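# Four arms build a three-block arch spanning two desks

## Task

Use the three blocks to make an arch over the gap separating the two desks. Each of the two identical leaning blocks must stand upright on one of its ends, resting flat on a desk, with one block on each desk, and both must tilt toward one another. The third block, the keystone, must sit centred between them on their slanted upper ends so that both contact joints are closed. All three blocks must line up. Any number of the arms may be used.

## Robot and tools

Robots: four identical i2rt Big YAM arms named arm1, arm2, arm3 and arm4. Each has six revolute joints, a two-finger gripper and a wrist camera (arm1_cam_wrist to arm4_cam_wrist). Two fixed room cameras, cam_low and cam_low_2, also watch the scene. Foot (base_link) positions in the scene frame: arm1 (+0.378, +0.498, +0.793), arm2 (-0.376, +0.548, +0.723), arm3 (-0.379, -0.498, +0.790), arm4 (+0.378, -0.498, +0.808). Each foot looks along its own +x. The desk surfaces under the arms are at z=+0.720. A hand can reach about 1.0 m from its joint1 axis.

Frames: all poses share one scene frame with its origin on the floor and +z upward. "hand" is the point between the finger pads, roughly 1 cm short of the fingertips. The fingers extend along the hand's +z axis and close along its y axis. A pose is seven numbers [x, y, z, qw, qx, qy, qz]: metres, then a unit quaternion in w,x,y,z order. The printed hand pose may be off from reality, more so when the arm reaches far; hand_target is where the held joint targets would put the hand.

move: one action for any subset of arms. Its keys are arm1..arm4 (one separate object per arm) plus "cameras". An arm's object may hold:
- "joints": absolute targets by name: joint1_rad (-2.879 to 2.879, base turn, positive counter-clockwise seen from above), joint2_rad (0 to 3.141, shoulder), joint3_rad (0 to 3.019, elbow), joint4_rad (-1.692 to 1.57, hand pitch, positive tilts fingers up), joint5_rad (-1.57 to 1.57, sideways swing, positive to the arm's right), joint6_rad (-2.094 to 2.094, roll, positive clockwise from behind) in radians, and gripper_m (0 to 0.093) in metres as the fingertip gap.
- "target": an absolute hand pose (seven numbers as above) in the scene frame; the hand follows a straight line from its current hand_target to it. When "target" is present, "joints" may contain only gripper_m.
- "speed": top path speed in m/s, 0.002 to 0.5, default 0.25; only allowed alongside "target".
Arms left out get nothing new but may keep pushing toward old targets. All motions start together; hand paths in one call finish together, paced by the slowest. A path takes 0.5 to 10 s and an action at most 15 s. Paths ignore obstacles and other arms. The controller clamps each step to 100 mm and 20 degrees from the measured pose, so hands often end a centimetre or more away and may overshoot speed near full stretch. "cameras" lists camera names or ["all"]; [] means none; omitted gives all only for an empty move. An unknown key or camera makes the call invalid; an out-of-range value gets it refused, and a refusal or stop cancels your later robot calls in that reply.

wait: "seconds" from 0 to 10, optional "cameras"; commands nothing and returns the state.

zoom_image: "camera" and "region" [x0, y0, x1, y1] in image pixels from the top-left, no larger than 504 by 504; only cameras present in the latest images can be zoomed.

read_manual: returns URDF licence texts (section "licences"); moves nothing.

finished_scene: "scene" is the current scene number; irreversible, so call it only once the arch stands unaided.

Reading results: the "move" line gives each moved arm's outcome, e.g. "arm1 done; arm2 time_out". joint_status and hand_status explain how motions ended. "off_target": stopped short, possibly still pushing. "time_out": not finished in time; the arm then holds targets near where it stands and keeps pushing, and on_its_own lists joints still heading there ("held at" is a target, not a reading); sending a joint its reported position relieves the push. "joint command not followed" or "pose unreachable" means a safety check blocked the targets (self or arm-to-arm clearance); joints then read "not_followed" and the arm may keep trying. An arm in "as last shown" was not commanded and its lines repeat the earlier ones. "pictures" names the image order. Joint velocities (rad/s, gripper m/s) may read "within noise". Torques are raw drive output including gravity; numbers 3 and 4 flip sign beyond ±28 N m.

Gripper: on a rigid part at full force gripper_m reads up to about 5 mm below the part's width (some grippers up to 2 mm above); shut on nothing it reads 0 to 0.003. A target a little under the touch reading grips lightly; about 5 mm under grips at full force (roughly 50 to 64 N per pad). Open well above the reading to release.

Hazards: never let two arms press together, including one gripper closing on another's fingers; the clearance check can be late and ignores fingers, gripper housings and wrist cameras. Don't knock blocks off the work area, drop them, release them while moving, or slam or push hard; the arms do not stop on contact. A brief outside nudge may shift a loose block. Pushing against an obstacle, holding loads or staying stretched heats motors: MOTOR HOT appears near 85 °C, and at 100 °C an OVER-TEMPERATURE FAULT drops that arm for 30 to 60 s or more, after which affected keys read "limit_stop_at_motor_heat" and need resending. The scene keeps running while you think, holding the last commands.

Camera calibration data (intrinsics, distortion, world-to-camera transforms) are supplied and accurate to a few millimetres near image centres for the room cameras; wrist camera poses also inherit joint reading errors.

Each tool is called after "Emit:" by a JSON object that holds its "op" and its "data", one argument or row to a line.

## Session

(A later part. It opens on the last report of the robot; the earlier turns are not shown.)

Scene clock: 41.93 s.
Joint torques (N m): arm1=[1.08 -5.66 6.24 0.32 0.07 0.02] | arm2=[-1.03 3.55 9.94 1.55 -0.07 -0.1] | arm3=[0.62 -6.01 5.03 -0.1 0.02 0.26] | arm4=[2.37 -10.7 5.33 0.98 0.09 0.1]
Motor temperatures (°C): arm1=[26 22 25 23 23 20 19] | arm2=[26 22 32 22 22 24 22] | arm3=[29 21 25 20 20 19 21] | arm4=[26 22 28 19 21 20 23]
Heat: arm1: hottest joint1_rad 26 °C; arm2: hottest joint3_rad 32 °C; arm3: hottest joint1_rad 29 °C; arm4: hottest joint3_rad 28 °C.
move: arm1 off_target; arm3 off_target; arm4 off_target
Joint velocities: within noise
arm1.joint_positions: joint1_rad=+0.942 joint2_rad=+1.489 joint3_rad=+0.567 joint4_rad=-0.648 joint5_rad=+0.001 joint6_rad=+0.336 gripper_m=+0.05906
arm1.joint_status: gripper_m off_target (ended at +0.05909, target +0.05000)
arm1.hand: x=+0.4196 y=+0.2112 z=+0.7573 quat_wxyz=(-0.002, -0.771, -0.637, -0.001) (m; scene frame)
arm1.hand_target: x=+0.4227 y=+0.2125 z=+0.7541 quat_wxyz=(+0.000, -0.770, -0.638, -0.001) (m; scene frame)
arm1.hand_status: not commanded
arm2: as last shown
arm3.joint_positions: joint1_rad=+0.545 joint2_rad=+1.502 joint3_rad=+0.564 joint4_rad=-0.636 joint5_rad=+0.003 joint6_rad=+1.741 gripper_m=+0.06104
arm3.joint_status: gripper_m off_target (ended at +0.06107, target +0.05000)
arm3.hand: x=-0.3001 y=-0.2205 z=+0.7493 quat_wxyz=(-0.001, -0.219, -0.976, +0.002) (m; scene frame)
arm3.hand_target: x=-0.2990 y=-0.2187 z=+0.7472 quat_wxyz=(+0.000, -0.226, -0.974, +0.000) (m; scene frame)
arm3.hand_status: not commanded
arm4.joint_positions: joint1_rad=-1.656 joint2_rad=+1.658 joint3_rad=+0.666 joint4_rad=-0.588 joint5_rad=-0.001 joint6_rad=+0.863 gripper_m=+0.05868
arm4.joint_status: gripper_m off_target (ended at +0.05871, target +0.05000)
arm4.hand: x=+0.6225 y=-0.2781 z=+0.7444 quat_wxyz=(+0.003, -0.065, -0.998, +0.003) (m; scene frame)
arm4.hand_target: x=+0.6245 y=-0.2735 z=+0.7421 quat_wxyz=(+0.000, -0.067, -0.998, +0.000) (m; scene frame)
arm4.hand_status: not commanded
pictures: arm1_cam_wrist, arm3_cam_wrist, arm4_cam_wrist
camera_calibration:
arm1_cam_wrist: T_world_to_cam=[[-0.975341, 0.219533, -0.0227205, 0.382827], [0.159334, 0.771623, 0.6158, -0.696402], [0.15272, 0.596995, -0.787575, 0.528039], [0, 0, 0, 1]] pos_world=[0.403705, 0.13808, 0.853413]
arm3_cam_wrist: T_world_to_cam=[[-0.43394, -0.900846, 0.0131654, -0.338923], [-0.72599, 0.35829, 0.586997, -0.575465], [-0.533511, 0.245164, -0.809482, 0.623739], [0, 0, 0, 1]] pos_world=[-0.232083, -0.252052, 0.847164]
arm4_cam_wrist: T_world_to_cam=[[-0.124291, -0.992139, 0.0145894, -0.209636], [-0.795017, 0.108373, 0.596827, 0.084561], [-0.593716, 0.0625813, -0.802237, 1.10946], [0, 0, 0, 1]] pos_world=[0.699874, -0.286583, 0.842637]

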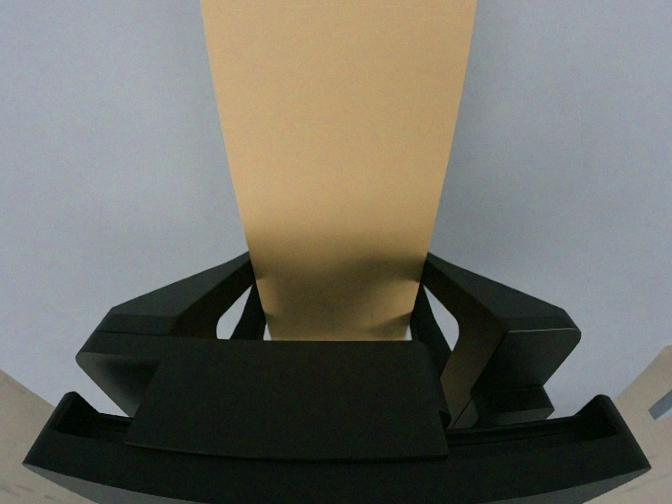

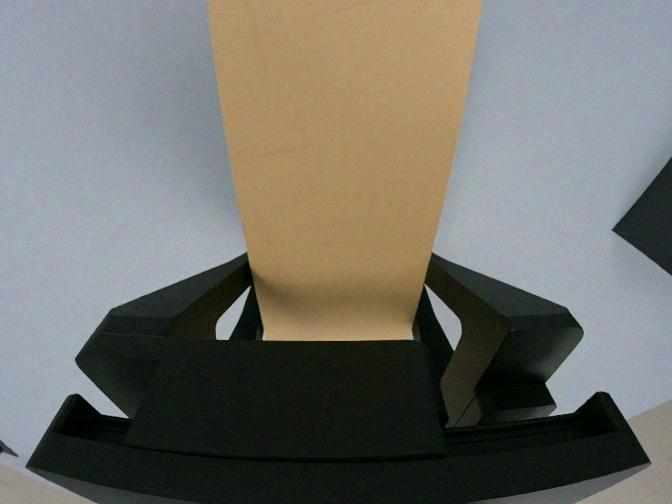

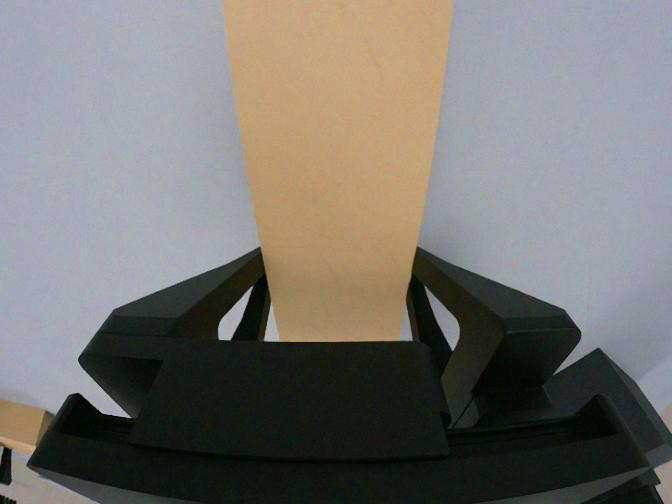

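Emit:
{"op": "move", "data": {
  "arm3": {"target": [-0.2988, -0.2185, 0.87, 0, 0.2241, 0.9746, 0], "speed": 0.25},
  "arm1": {"target": [0.4225, 0.2125, 0.88, 0, 0.7700, 0.6381, 0], "speed": 0.25},
  "arm4": {"target": [0.60, -0.27, 0.90, 0, 0.0663, 0.9978, 0], "speed": 0.25}
}}

Emit:
{"op": "move", "data": {
  "arm3": {"target": [-0.15, 0.0, 0.92, 0.5736, 0, 0.8192, 0], "speed": 0.3},
  "arm1": {"target": [0.15, 0.0, 0.92, 0, 0.8192, 0, -0.5736], "speed": 0.3},
  "arm4": {"target": [0.42, -0.16, 1.10, 0, -0.6947, 0.7193, 0], "speed": 0.3},
  "cameras": ["all"]
}}

Scene clock: 46.27 s.
Joint torques (N m): arm1=[1.38 -6.83 15.41 -0.55 0.08 0.04] | arm2=[-0.91 3.66 9.99 1.55 -0.08 -0.08] | arm3=[0.67 -7.41 11.9 -0.83 0.05 0.22] | arm4=[2.78 -10.05 11.23 -0.38 0.08 0.14]
Motor temperatures (°C): arm1=[26 22 25 23 23 20 20] | arm2=[26 22 32 22 22 24 22] | arm3=[29 21 25 20 20 19 21] | arm4=[26 22 28 19 21 20 24]
Heat: arm1: hottest joint1_rad 26 °C; arm2: hottest joint3_rad 32 °C; arm3: hottest joint1_rad 29 °C; arm4: hottest joint3_rad 28 °C.
move: arm1 off_target; arm3 off_target; arm4 off_target
Joint velocities: within noise
arm1.joint_positions: joint1_rad=+0.942 joint2_rad=+1.230 joint3_rad=+0.649 joint4_rad=-1.073 joint5_rad=+0.003 joint6_rad=+0.336 gripper_m=+0.05906
arm1.joint_status: not commanded
arm1.hand: x=+0.4144 y=+0.2424 z=+0.8495 quat_wxyz=(+0.034, -0.771, -0.636, -0.022) (m; scene frame)
arm1.hand_target: x=+0.4223 y=+0.2124 z=+0.8798 quat_wxyz=(-0.004, -0.770, -0.638, +0.002) (m; scene frame)
arm1.hand_status: off_target (0.043 m and 4.6 deg from the pose sent, 0.123 m and 0.4 deg at the start)
arm2: as last shown
arm3.joint_positions: joint1_rad=+0.545 joint2_rad=+1.240 joint3_rad=+0.651 joint4_rad=-1.049 joint5_rad=+0.003 joint6_rad=+1.736 gripper_m=+0.06105
arm3.joint_status: not commanded
arm3.hand: x=-0.3065 y=-0.2438 z=+0.8435 quat_wxyz=(+0.001, -0.217, -0.976, +0.033) (m; scene frame)
arm3.hand_target: x=-0.2987 y=-0.2181 z=+0.8698 quat_wxyz=(+0.000, -0.222, -0.975, -0.004) (m; scene frame)
arm3.hand_status: off_target (0.037 m and 3.9 deg from the pose sent, 0.121 m and 0.6 deg at the start)
arm4.joint_positions: joint1_rad=-1.602 joint2_rad=+1.295 joint3_rad=+0.751 joint4_rad=-1.081 joint5_rad=-0.001 joint6_rad=+0.918 gripper_m=+0.05868
arm4.joint_status: not commanded
arm4.hand: x=+0.5879 y=-0.2873 z=+0.8782 quat_wxyz=(+0.018, -0.066, -0.997, +0.020) (m; scene frame)
arm4.hand_target: x=+0.5994 y=-0.2706 z=+0.8999 quat_wxyz=(+0.000, -0.066, -0.998, +0.000) (m; scene frame)
arm4.hand_status: off_target (0.030 m and 3.1 deg from the pose sent, 0.157 m and 0.5 deg at the start)
camera_calibration:
arm1_cam_wrist: T_world_to_cam=[[-0.975537, 0.219665, 0.00864858, 0.346304], [0.16777, 0.718494, 0.674996, -0.817274], [0.142059, 0.659934, -0.737771, 0.529795], [0, 0, 0, 1]] pos_world=[0.399684, 0.161506, 0.939529]
arm2_cam_wrist: T_world_to_cam=[[-0.656907, -0.658749, -0.366774, 0.613599], [-0.450242, 0.732933, -0.509992, 0.312301], [0.604777, -0.16988, -0.778065, 1.30729], [0, 0, 0, 1]] pos_world=[-0.246929, 0.397394, 1.40148]
arm3_cam_wrist: T_world_to_cam=[[-0.428992, -0.900162, 0.0753256, -0.414764], [-0.71775, 0.390312, 0.576621, -0.608038], [-0.548452, 0.193301, -0.813532, 0.688612], [0, 0, 0, 1]] pos_world=[-0.23668, -0.26914, 0.942058]
arm4_cam_wrist: T_world_to_cam=[[-0.123973, -0.991, 0.0504949, -0.256456], [-0.775843, 0.128531, 0.617695, -0.0456174], [-0.618626, 0.0374016, -0.784795, 1.18891], [0, 0, 0, 1]] pos_world=[0.668306, -0.292751, 0.974179]

Scene clock: 50.67 s.
Joint torques (N m): arm1=[-0.85 -12.57 15.09 0.02 1.45 0.07] | arm2=[-1.14 3.6 9.95 1.51 -0.08 -0.09] | arm3=[0.38 -15.03 10.03 0.49 1.42 0.03] | arm4=[2.55 -8.94 13.42 -0.27 -0.02 -0.14]
Motor temperatures (°C): arm1=[26 22 26 23 23 20 20] | arm2=[26 22 32 22 22 24 22] | arm3=[29 22 26 20 21 19 21] | arm4=[26 22 30 19 21 20 24]
Heat: arm1: hottest joint1_rad 26 °C; arm2: hottest joint3_rad 32 °C; arm3: hottest joint1_rad 29 °C; arm4: hottest joint3_rad 30 °C.
move: arm1 off_target; arm3 off_target; arm4 off_target
Joint velocities: within noise
arm1.joint_positions: joint1_rad=+0.678 joint2_rad=+1.799 joint3_rad=+1.064 joint4_rad=-0.580 joint5_rad=+1.179 joint6_rad=+1.191 gripper_m=+0.05909
arm1.joint_status: not commanded
arm1.hand: x=+0.1614 y=+0.0278 z=+0.8858 quat_wxyz=(+0.033, -0.828, -0.037, +0.558) (m; scene frame)
arm1.hand_target: x=+0.1506 y=+0.0043 z=+0.9199 quat_wxyz=(+0.004, -0.820, -0.003, +0.573) (m; scene frame)
arm1.hand_status: off_target (0.046 m and 6.0 deg from the pose sent, 0.366 m and 103.6 deg at the start)
arm2: as last shown
arm3.joint_positions: joint1_rad=+0.688 joint2_rad=+1.806 joint3_rad=+1.109 joint4_rad=-0.616 joint5_rad=+1.181 joint6_rad=+1.216 gripper_m=+0.06105
arm3.joint_status: not commanded
arm3.hand: x=-0.1551 y=-0.0187 z=+0.8930 quat_wxyz=(-0.561, +0.021, -0.827, +0.029) (m; scene frame)
arm3.hand_target: x=-0.1505 y=-0.0026 z=+0.9195 quat_wxyz=(-0.573, +0.003, -0.820, +0.005) (m; scene frame)
arm3.hand_status: off_target (0.033 m and 4.4 deg from the pose sent, 0.300 m and 74.0 deg at the start)
arm4.joint_positions: joint1_rad=-0.951 joint2_rad=+1.221 joint3_rad=+1.234 joint4_rad=-1.633 joint5_rad=+0.002 joint6_rad=-0.071 gripper_m=+0.05866
arm4.joint_status: not commanded
arm4.hand: x=+0.4215 y=-0.1750 z=+1.0770 quat_wxyz=(+0.018, +0.685, -0.728, +0.016) (m; scene frame)
arm4.hand_target: x=+0.4203 y=-0.1621 z=+1.0996 quat_wxyz=(+0.001, +0.692, -0.722, +0.002) (m; scene frame)
arm4.hand_status: off_target (0.027 m and 3.2 deg from the pose sent, 0.306 m and 95.6 deg at the start)
pictures: arm1_cam_wrist, arm2_cam_wrist, arm3_cam_wrist, arm4_cam_wrist, cam_low, cam_low_2
camera_calibration:
arm1_cam_wrist: T_world_to_cam=[[-0.0302906, 0.997725, 0.0602201, -0.0735199], [0.866518, 0.0562425, -0.495967, 0.29772], [-0.498225, 0.0371587, -0.866251, 0.968587], [0, 0, 0, 1]] pos_world=[0.222368, 0.0206167, 0.991126]
arm2_cam_wrist: T_world_to_cam=[[-0.656907, -0.658749, -0.366774, 0.613599], [-0.450242, 0.732933, -0.509992, 0.312301], [0.604777, -0.16988, -0.778065, 1.30729], [0, 0, 0, 1]] pos_world=[-0.246929, 0.397394, 1.40148]
arm3_cam_wrist: T_world_to_cam=[[-0.00862724, -0.99757, 0.0691372, -0.0819262], [-0.84572, -0.0296124, -0.532805, 0.347267], [0.533557, -0.0630674, -0.843409, 0.958059], [0, 0, 0, 1]] pos_world=[-0.218196, -0.0110214, 0.998726]
arm4_cam_wrist: T_world_to_cam=[[0.998436, -0.0554938, 0.00674942, -0.438041], [-0.0473183, -0.774644, 0.630625, -0.790981], [-0.0297673, -0.629958, -0.776059, 0.863385], [0, 0, 0, 1]] pos_world=[0.425629, -0.0931411, 1.17181]

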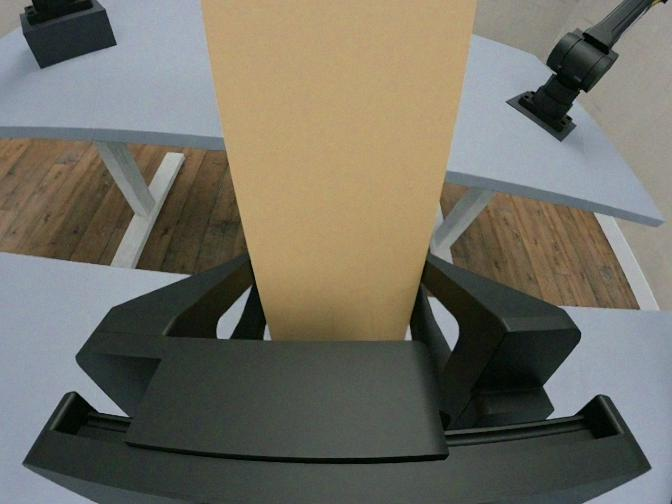

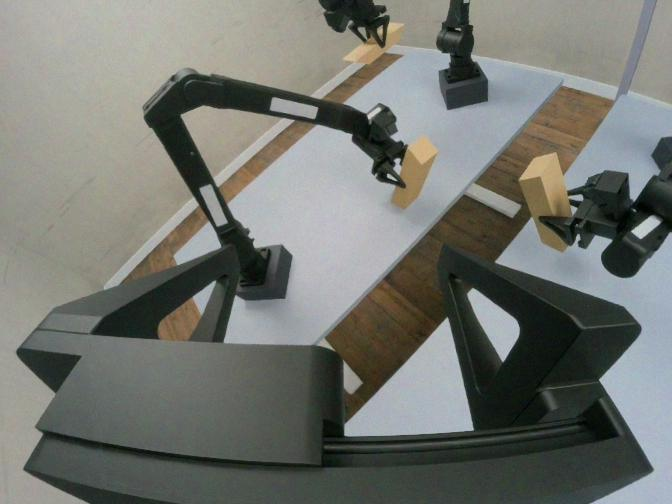

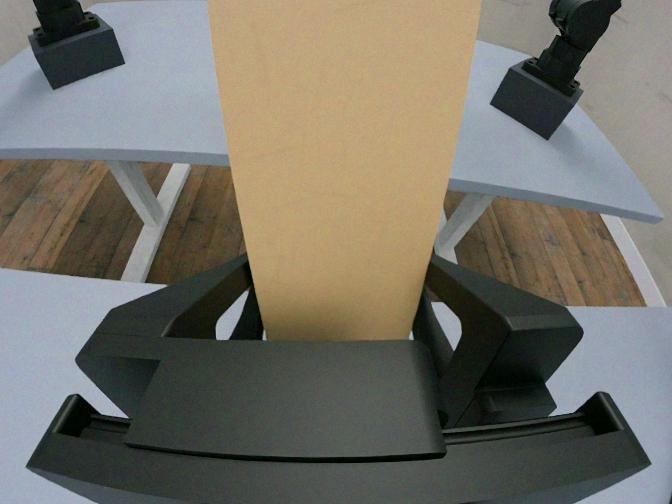

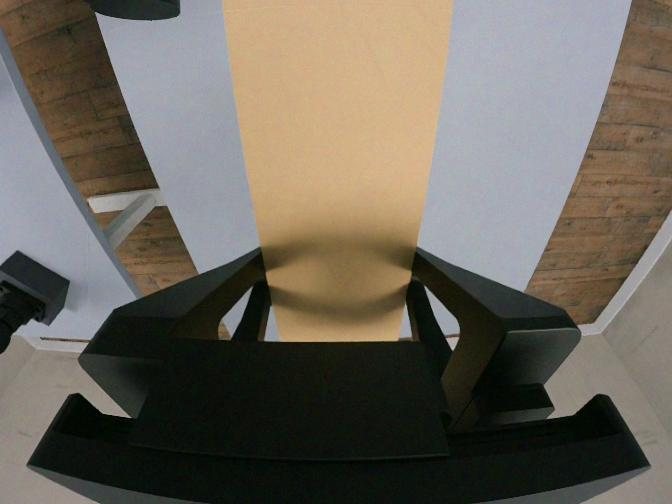

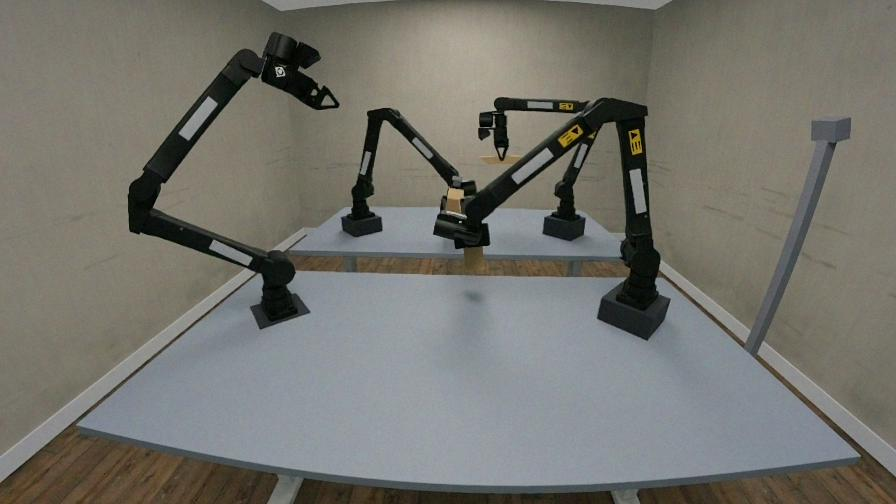

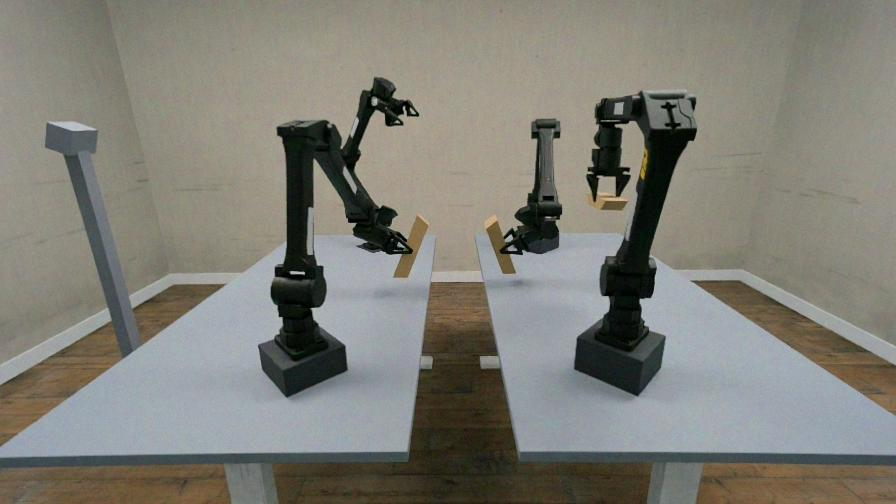

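Emit:
{"op": "move", "data": {
  "arm3": {"target": [-0.114, 0.010, 0.830, 0.5736, 0.0125, 0.8192, 0.0179], "speed": 0.12},
  "arm1": {"target": [0.110, -0.014, 0.836, 0.0204, 0.8192, -0.0197, -0.5736], "speed": 0.12}
}}

Emit:
{"op": "move", "data": {
  "arm4": {"target": [0.02, -0.02, 1.11, 0, -1, 0, 0], "speed": 0.3},
  "cameras": ["cam_low", "cam_low_2", "arm2_cam_wrist"]
}}

Emit:
{"op": "zoom_image", "data": {
  "camera": "cam_low_2",
  "region": [400, 180, 530, 310]
}}

Emit:
{"op": "zoom_image", "data": {
  "camera": "cam_low",
  "region": [420, 150, 520, 300]
}}

Emit:
{"op": "zoom_image", "data": {
  "camera": "arm2_cam_wrist",
  "region": [360, 80, 620, 300]
}}

Scene clock: 57.33 s.
Joint torques (N m): arm1=[-1.26 -10.64 11.97 1.36 0.19 -0.06] | arm2=[-0.67 3.72 10.03 1.55 -0.1 -0.08] | arm3=[-0.03 -15.97 5.87 1.11 0.78 0.05] | arm4=[2.55 -8.94 13.42 -0.28 -0.02 -0.14]
Motor temperatures (°C): arm1=[26 23 27 23 24 20 20] | arm2=[26 22 33 22 22 24 22] | arm3=[29 22 27 20 21 19 22] | arm4=[26 22 31 19 21 20 25]
Heat: arm1: hottest joint3_rad 27 °C; arm2: hottest joint3_rad 33 °C; arm3: hottest joint1_rad 29 °C; arm4: hottest joint3_rad 31 °C.
move: arm1 off_target; arm3 done
Joint velocities: within noise
arm1.joint_positions: joint1_rad=+0.609 joint2_rad=+1.940 joint3_rad=+1.064 joint4_rad=-0.197 joint5_rad=+1.178 joint6_rad=+1.049 gripper_m=+0.05909
arm1.joint_status: not commanded
arm1.hand: x=+0.1220 y=+0.0035 z=+0.8361 quat_wxyz=(-0.006, -0.819, +0.002, +0.574) (m; scene frame)
arm1.hand_target: x=+0.1103 y=-0.0130 z=+0.8366 quat_wxyz=(-0.020, -0.818, +0.019, +0.574) (m; scene frame)
arm1.hand_status: off_target (0.021 m and 2.6 deg from the pose sent, 0.083 m and 9.1 deg at the start)
arm2.joint_positions: joint1_rad=-0.068 joint2_rad=+0.615 joint3_rad=+1.398 joint4_rad=-1.168 joint5_rad=-0.283 joint6_rad=+0.288 gripper_m=+0.09396
arm2.joint_status: not commanded
arm2.hand: x=-0.1788 y=+0.3871 z=+1.3047 quat_wxyz=(-0.558, -0.390, -0.730, +0.053) (m; scene frame)
arm2.hand_target: x=-0.1809 y=+0.3898 z=+1.3157 quat_wxyz=(-0.568, -0.385, -0.725, +0.057) (m; scene frame)
arm2.hand_status: not commanded
arm3.joint_positions: joint1_rad=+0.631 joint2_rad=+1.976 joint3_rad=+1.101 joint4_rad=-0.191 joint5_rad=+1.159 joint6_rad=+1.058 gripper_m=+0.06104
arm3.joint_status: not commanded
arm3.hand: x=-0.1215 y=+0.0103 z=+0.8236 quat_wxyz=(-0.569, -0.004, -0.822, -0.015) (m; scene frame)
arm3.hand_target: x=-0.1139 y=+0.0100 z=+0.8300 quat_wxyz=(-0.573, -0.013, -0.819, -0.018) (m; scene frame)
arm3.hand_status: done (0.010 m and 1.2 deg from the pose sent, 0.081 m and 6.8 deg at the start)
arm4.joint_positions: joint1_rad=-0.951 joint2_rad=+1.221 joint3_rad=+1.235 joint4_rad=-1.633 joint5_rad=+0.002 joint6_rad=-0.073 gripper_m=+0.05866
arm4.joint_status: not commanded
arm4.hand: x=+0.4215 y=-0.1749 z=+1.0771 quat_wxyz=(+0.018, +0.685, -0.728, +0.016) (m; scene frame)
arm4.hand_target: x=+0.4203 y=-0.1620 z=+1.0996 quat_wxyz=(+0.001, +0.693, -0.721, +0.002) (m; scene frame)
arm4.hand_status: not commanded
camera_calibration:
arm1_cam_wrist: T_world_to_cam=[[-0.0108218, 0.998797, -0.0478239, 0.040471], [0.848736, -0.0161129, -0.528571, 0.338251], [-0.528706, -0.04631, -0.847541, 0.895185], [0, 0, 0, 1]] pos_world=[0.186642, 0.00648389, 0.93943]
arm2_cam_wrist: T_world_to_cam=[[-0.656907, -0.658749, -0.366774, 0.613599], [-0.450242, 0.732933, -0.509992, 0.312301], [0.604777, -0.16988, -0.778065, 1.30729], [0, 0, 0, 1]] pos_world=[-0.246929, 0.397394, 1.40148]
arm3_cam_wrist: T_world_to_cam=[[-0.0011176, -0.999528, -0.0307138, 0.0352522], [-0.835359, 0.0178167, -0.549417, 0.354041], [0.549704, 0.025043, -0.834984, 0.877511], [0, 0, 0, 1]] pos_world=[-0.186581, 0.00695226, 0.928306]
arm4_cam_wrist: T_world_to_cam=[[0.998519, -0.0539994, 0.00668375, -0.437755], [-0.0461292, -0.774972, 0.63031, -0.791204], [-0.0288566, -0.629685, -0.776315, 0.863538], [0, 0, 0, 1]] pos_world=[0.425527, -0.0930428, 1.17201]

Scene clock: 61.03 s.
Joint torques (N m): arm1=[-1.08 -10.58 11.96 1.37 0.19 -0.06] | arm2=[-0.79 3.78 9.87 1.52 -0.07 -0.09] | arm3=[-0.32 -15.68 5.9 0.99 0.79 0.03] | arm4=[2.02 -18.96 13.44 -0.16 -0.11 -0.15]
Motor temperatures (°C): arm1=[26 23 27 23 24 20 20] | arm2=[26 22 33 22 22 24 22] | arm3=[29 23 27 20 21 19 22] | arm4=[26 22 32 19 21 20 25]
Heat: arm1: hottest joint3_rad 27 °C; arm2: hottest joint3_rad 33 °C; arm3: hottest joint1_rad 29 °C; arm4: hottest joint3_rad 32 °C.
move: arm4 off_target
Joint velocities: within noise
arm1.joint_positions: joint1_rad=+0.609 joint2_rad=+1.940 joint3_rad=+1.064 joint4_rad=-0.195 joint5_rad=+1.178 joint6_rad=+1.049 gripper_m=+0.05909
arm1.joint_status: not commanded
arm1.hand: x=+0.1220 y=+0.0033 z=+0.8362 quat_wxyz=(-0.007, -0.819, +0.002, +0.574) (m; scene frame)
arm1.hand_target: x=+0.1103 y=-0.0131 z=+0.8368 quat_wxyz=(-0.021, -0.818, +0.020, +0.574) (m; scene frame)
arm1.hand_status: not commanded
arm2: as last shown
arm3.joint_positions: joint1_rad=+0.631 joint2_rad=+1.976 joint3_rad=+1.101 joint4_rad=-0.191 joint5_rad=+1.159 joint6_rad=+1.057 gripper_m=+0.06104
arm3.joint_status: not commanded
arm3.hand: x=-0.1215 y=+0.0102 z=+0.8235 quat_wxyz=(-0.569, -0.003, -0.822, -0.014) (m; scene frame)
arm3.hand_target: x=-0.1140 y=+0.0099 z=+0.8299 quat_wxyz=(-0.573, -0.012, -0.819, -0.017) (m; scene frame)
arm3.hand_status: not commanded
arm4.joint_positions: joint1_rad=-0.178 joint2_rad=+1.878 joint3_rad=+2.015 joint4_rad=-1.683 joint5_rad=+0.010 joint6_rad=-0.915 gripper_m=+0.05864
arm4.joint_status: not commanded
arm4.hand: x=+0.0298 y=-0.0268 z=+1.0849 quat_wxyz=(-0.012, +1.000, -0.008, -0.003) (m; scene frame)
arm4.hand_target: x=+0.0229 y=-0.0208 z=+1.1092 quat_wxyz=(-0.032, +0.999, +0.000, -0.019) (m; scene frame)
arm4.hand_status: off_target (0.028 m and 1.8 deg from the pose sent, 0.432 m and 93.5 deg at the start; a joint's target at an end of its range on 42 of 111 steps)
pictures: arm2_cam_wrist, cam_low, cam_low_2
camera_calibration:
arm2_cam_wrist: T_world_to_cam=[[-0.656907, -0.658749, -0.366774, 0.613599], [-0.450242, 0.732933, -0.509992, 0.312301], [0.604777, -0.16988, -0.778065, 1.30729], [0, 0, 0, 1]] pos_world=[-0.246929, 0.397394, 1.40148]

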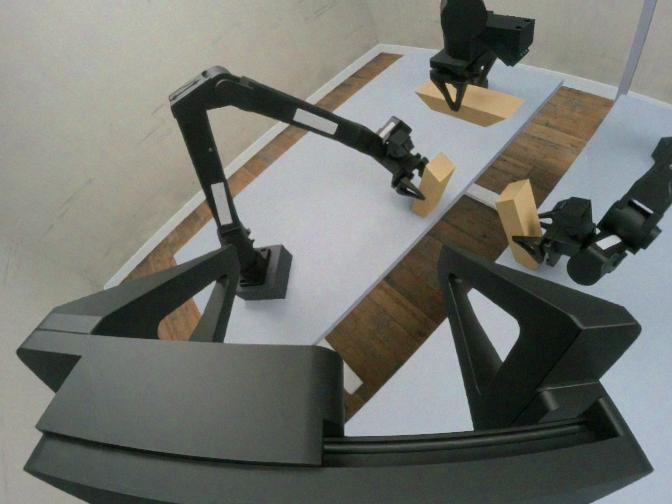

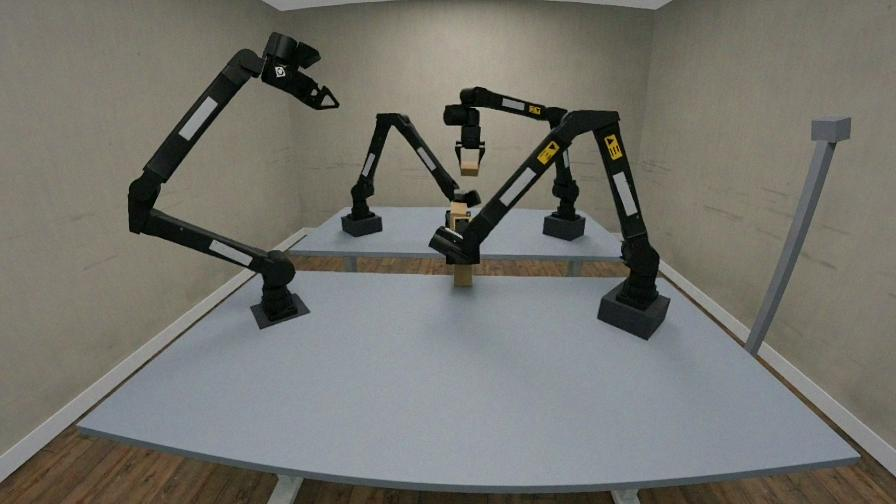

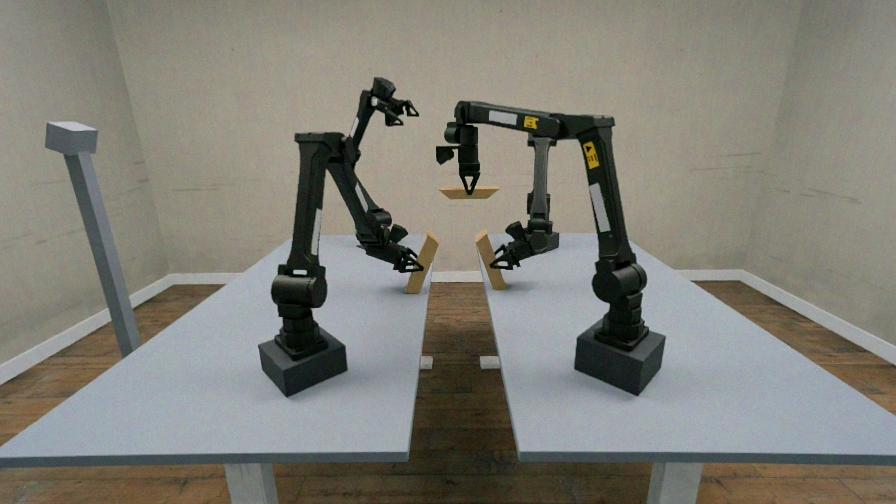

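Scaled by 3.877 from the camera's 896x504 image, which has a finer 1280x720 frame.

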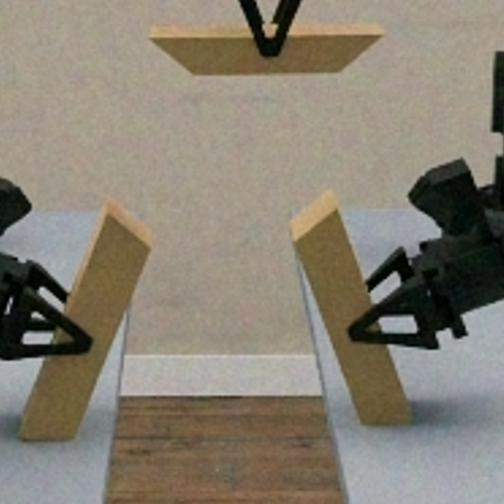

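Scaled by 3.360 from the camera's 896x504 image, which has a finer 1280x720 frame.

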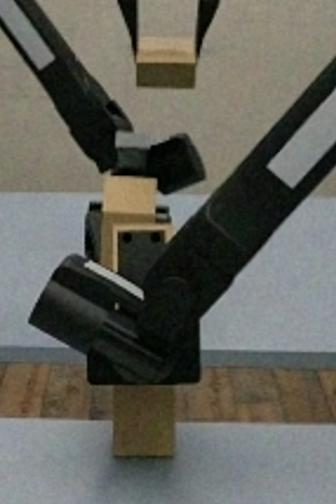

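Scaled by 1.938 from the camera's 672x504 image, which has a finer 960x720 frame.

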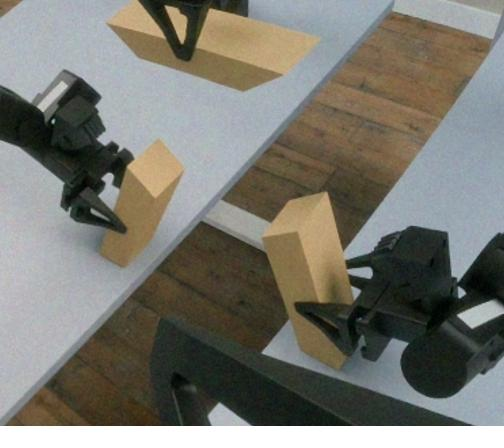

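Emit:
{"op": "move", "data": {
  "arm3": {"target": [-0.111, 0.012, 0.820, 0.5781, 0.0092, 0.8164, 0.0042], "speed": 0.06},
  "arm1": {"target": [0.113, -0.026, 0.822, 0.0132, 0.8192, -0.0178, -0.5738], "speed": 0.06},
  "cameras": ["cam_low", "cam_low_2", "arm2_cam_wrist"]
}}

Emit:
{"op": "zoom_image", "data": {
  "camera": "cam_low_2",
  "region": [400, 180, 530, 310]
}}

Emit:
{"op": "zoom_image", "data": {
  "camera": "cam_low",
  "region": [430, 180, 500, 300]
}}

Emit:
{"op": "zoom_image", "data": {
  "camera": "arm2_cam_wrist",
  "region": [400, 130, 560, 290]
}}

Scene clock: 71.43 s.
Joint torques (N m): arm1=[-0.32 -9.88 12.16 0.47 -0.12 0.24] | arm2=[-1.03 3.66 9.94 1.57 -0.09 -0.09] | arm3=[-0.67 -13.86 7.51 0.72 0.86 0.05] | arm4=[2.14 -18.96 13.45 -0.16 -0.1 -0.14]
Motor temperatures (°C): arm1=[26 23 27 23 23 20 21] | arm2=[26 22 34 22 22 24 22] | arm3=[29 23 27 20 21 19 22] | arm4=[26 23 33 19 21 20 25]
Heat: arm1: hottest joint3_rad 27 °C; arm2: hottest joint3_rad 34 °C; arm3: hottest joint1_rad 29 °C; arm4: hottest joint3_rad 33 °C.
move: arm1 off_target; arm3 off_target
Joint velocities: within noise
arm1.joint_positions: joint1_rad=+0.609 joint2_rad=+1.973 joint3_rad=+1.111 joint4_rad=-0.212 joint5_rad=+1.202 joint6_rad=+1.051 gripper_m=+0.05909
arm1.joint_status: not commanded
arm1.hand: x=+0.1182 y=-0.0084 z=+0.8356 quat_wxyz=(-0.001, -0.813, +0.005, +0.582) (m; scene frame)
arm1.hand_target: x=+0.1132 y=-0.0239 z=+0.8232 quat_wxyz=(-0.012, -0.817, +0.018, +0.576) (m; scene frame)
arm1.hand_status: off_target (0.023 m and 2.3 deg from the pose sent, 0.034 m and 1.9 deg at the start)
arm2, arm4: as last shown
arm3.joint_positions: joint1_rad=+0.631 joint2_rad=+1.983 joint3_rad=+1.101 joint4_rad=-0.190 joint5_rad=+1.176 joint6_rad=+1.063 gripper_m=+0.06104
arm3.joint_status: not commanded
arm3.hand: x=-0.1208 y=+0.0082 z=+0.8225 quat_wxyz=(-0.575, -0.007, -0.818, -0.010) (m; scene frame)
arm3.hand_target: x=-0.1111 y=+0.0118 z=+0.8203 quat_wxyz=(-0.578, -0.012, -0.816, -0.006) (m; scene frame)
arm3.hand_status: off_target (0.011 m and 0.9 deg from the pose sent, 0.011 m and 1.8 deg at the start)
arm4.joint_positions: joint1_rad=-0.178 joint2_rad=+1.878 joint3_rad=+2.015 joint4_rad=-1.683 joint5_rad=+0.010 joint6_rad=-0.916 gripper_m=+0.05864
pictures: arm2_cam_wrist, cam_low, cam_low_2
camera_calibration:
arm2_cam_wrist: T_world_to_cam=[[-0.656907, -0.658749, -0.366774, 0.613599], [-0.450242, 0.732933, -0.509992, 0.312301], [0.604777, -0.16988, -0.778065, 1.30729], [0, 0, 0, 1]] pos_world=[-0.246929, 0.397394, 1.40148]

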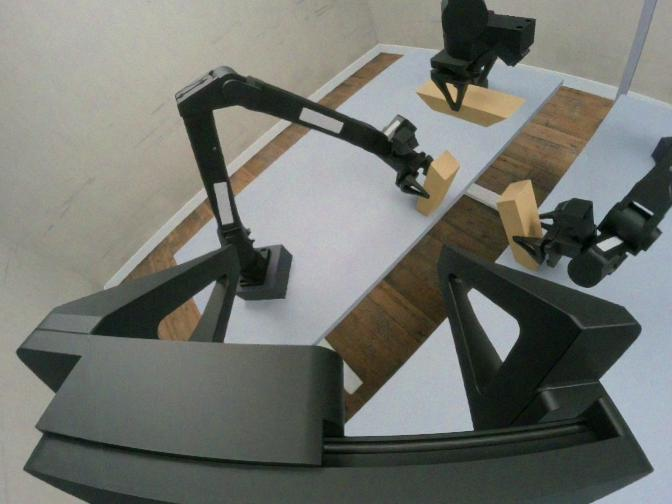

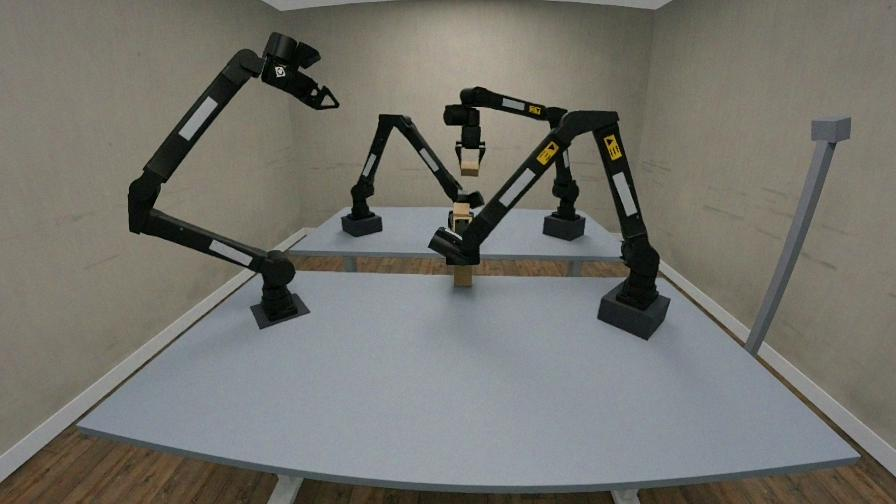

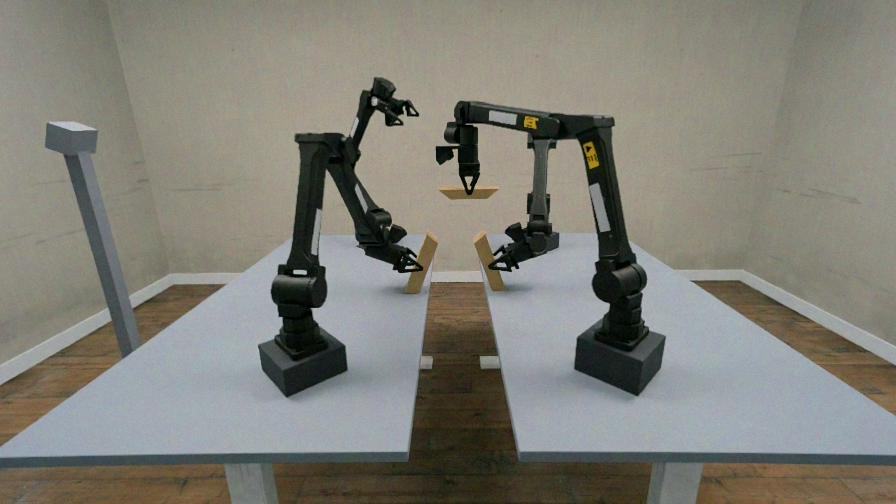

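Scaled by 3.877 from the camera's 896x504 image, which has a finer 1280x720 frame.

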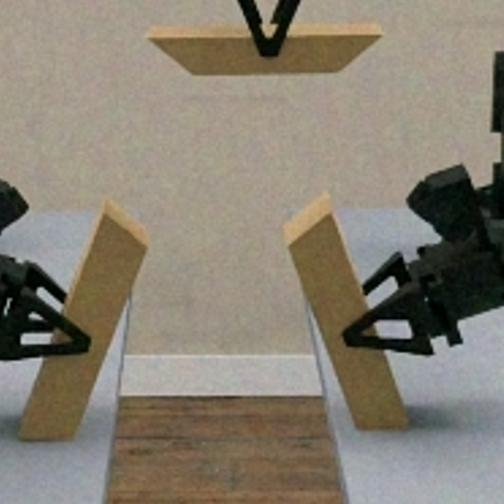

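Scaled by 4.200 from the camera's 896x504 image, which has a finer 1280x720 frame.

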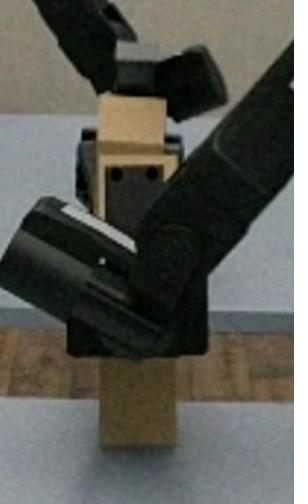

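Scaled by 3.150 from the camera's 672x504 image, which has a finer 960x720 frame.

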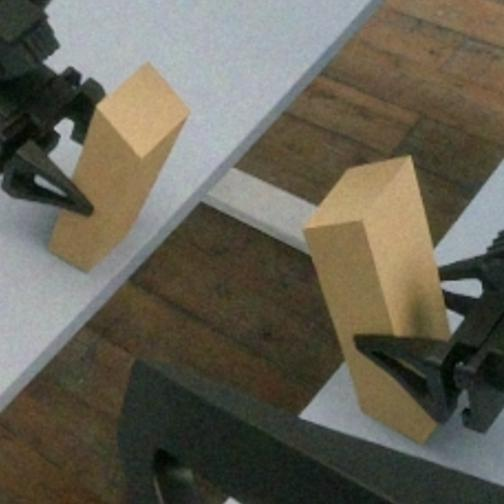

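Emit:
{"op": "move", "data": {
  "arm1": {"target": [0.113, -0.033, 0.822, 0.0132, 0.8192, -0.0178, -0.5738], "speed": 0.06},
  "arm4": {"target": [-0.026, 0.004, 0.995, -0.0278, 0.9994, 0, -0.0211], "speed": 0.12},
  "cameras": ["cam_low", "cam_low_2", "arm2_cam_wrist"]
}}

Emit:
{"op": "zoom_image", "data": {
  "camera": "cam_low_2",
  "region": [405, 205, 505, 305]
}}

Emit:
{"op": "zoom_image", "data": {
  "camera": "cam_low",
  "region": [430, 170, 500, 290]
}}

Emit:
{"op": "zoom_image", "data": {
  "camera": "arm2_cam_wrist",
  "region": [400, 120, 560, 290]
}}

Scene clock: 80.70 s.
Joint torques (N m): arm1=[-0.15 -9.99 12.25 0.44 -0.34 0.23] | arm2=[-1.14 3.72 10.03 1.62 -0.08 -0.08] | arm3=[-0.85 -13.86 7.57 0.7 0.83 0.08] | arm4=[2.37 -21.42 9.89 1.14 -0.16 0.13]
Motor temperatures (°C): arm1=[26 23 29 23 23 20 21] | arm2=[26 22 34 22 22 24 22] | arm3=[29 23 28 20 21 19 23] | arm4=[26 24 34 19 21 20 25]
Heat: arm1: hottest joint3_rad 29 °C; arm2: hottest joint3_rad 34 °C; arm3: hottest joint1_rad 29 °C; arm4: hottest joint3_rad 34 °C.
move: arm1 off_target; arm4 off_target
Joint velocities: within noise
arm1.joint_positions: joint1_rad=+0.609 joint2_rad=+1.985 joint3_rad=+1.135 joint4_rad=-0.229 joint5_rad=+1.204 joint6_rad=+1.060 gripper_m=+0.05909
arm1.joint_status: not commanded
arm1.hand: x=+0.1168 y=-0.0149 z=+0.8361 quat_wxyz=(-0.001, -0.813, +0.008, +0.583) (m; scene frame)
arm1.hand_target: x=+0.1135 y=-0.0315 z=+0.8225 quat_wxyz=(-0.014, -0.818, +0.018, +0.574) (m; scene frame)
arm1.hand_status: off_target (0.023 m and 2.2 deg from the pose sent, 0.029 m and 2.3 deg at the start)
arm2, arm3: as last shown
arm4.joint_positions: joint1_rad=-0.148 joint2_rad=+2.015 joint3_rad=+1.965 joint4_rad=-1.486 joint5_rad=+0.004 joint6_rad=-0.910 gripper_m=+0.05864
arm4.joint_status: not commanded
arm4.hand: x=-0.0163 y=+0.0014 z=+0.9857 quat_wxyz=(-0.014, +1.000, +0.004, -0.009) (m; scene frame)
arm4.hand_target: x=-0.0259 y=+0.0039 z=+0.9951 quat_wxyz=(-0.028, +0.999, +0.003, -0.021) (m; scene frame)
arm4.hand_status: off_target (0.014 m and 2.1 deg from the pose sent, 0.110 m and 2.8 deg at the start)
pictures: arm2_cam_wrist, cam_low, cam_low_2
camera_calibration:
arm2_cam_wrist: T_world_to_cam=[[-0.656907, -0.658749, -0.366774, 0.613599], [-0.450242, 0.732933, -0.509992, 0.312301], [0.604777, -0.16988, -0.778065, 1.30729], [0, 0, 0, 1]] pos_world=[-0.246929, 0.397394, 1.40148]

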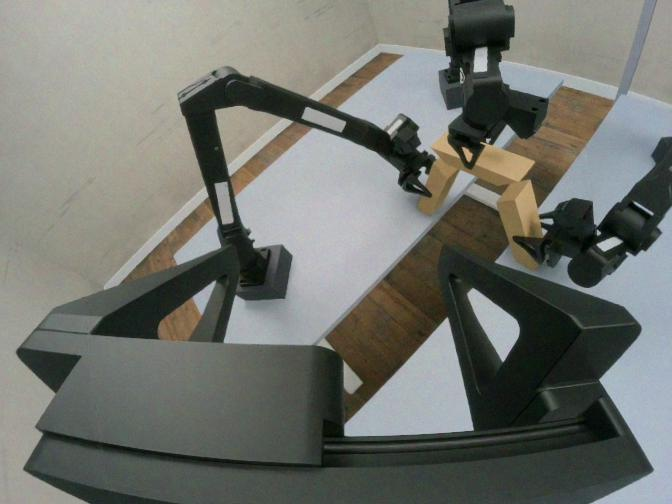

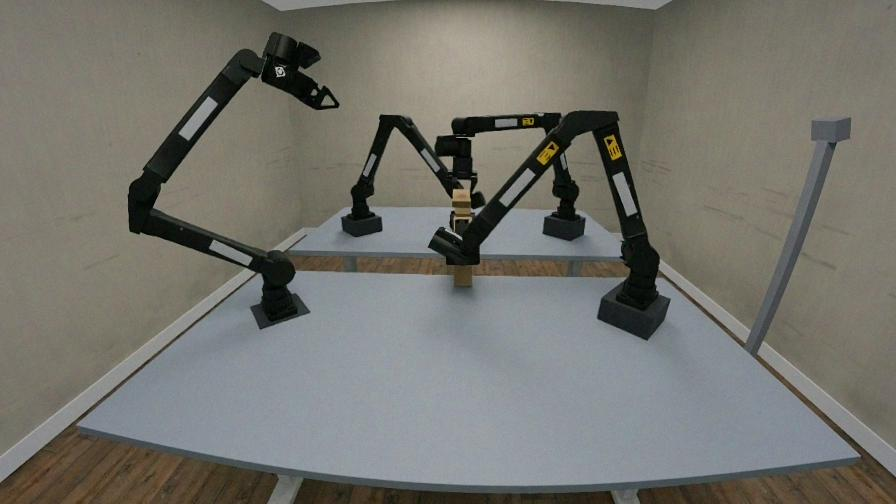

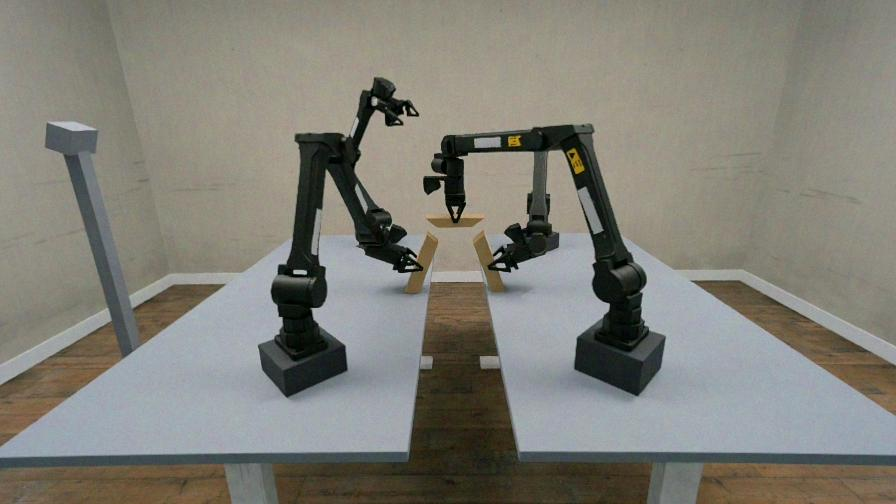

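Scaled by 5.040 from the camera's 896x504 image, which has a finer 1280x720 frame.

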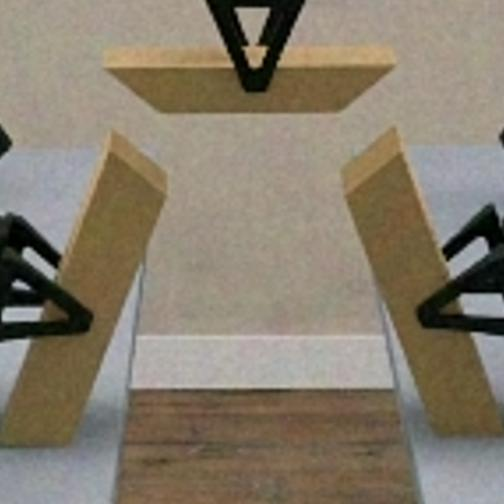

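Scaled by 4.200 from the camera's 896x504 image, which has a finer 1280x720 frame.

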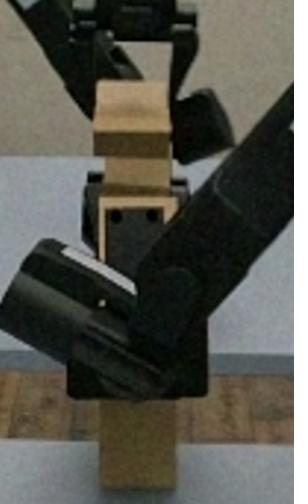

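Scaled by 2.965 from the camera's 672x504 image, which has a finer 960x720 frame.

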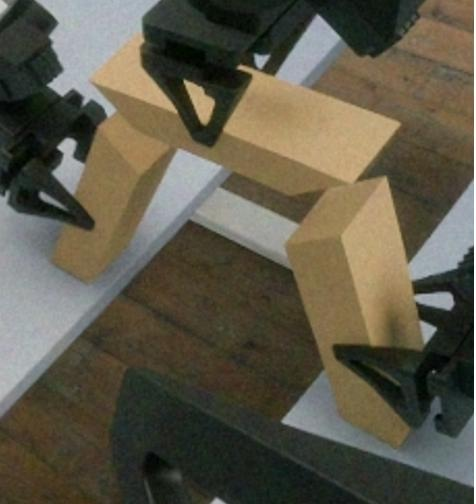

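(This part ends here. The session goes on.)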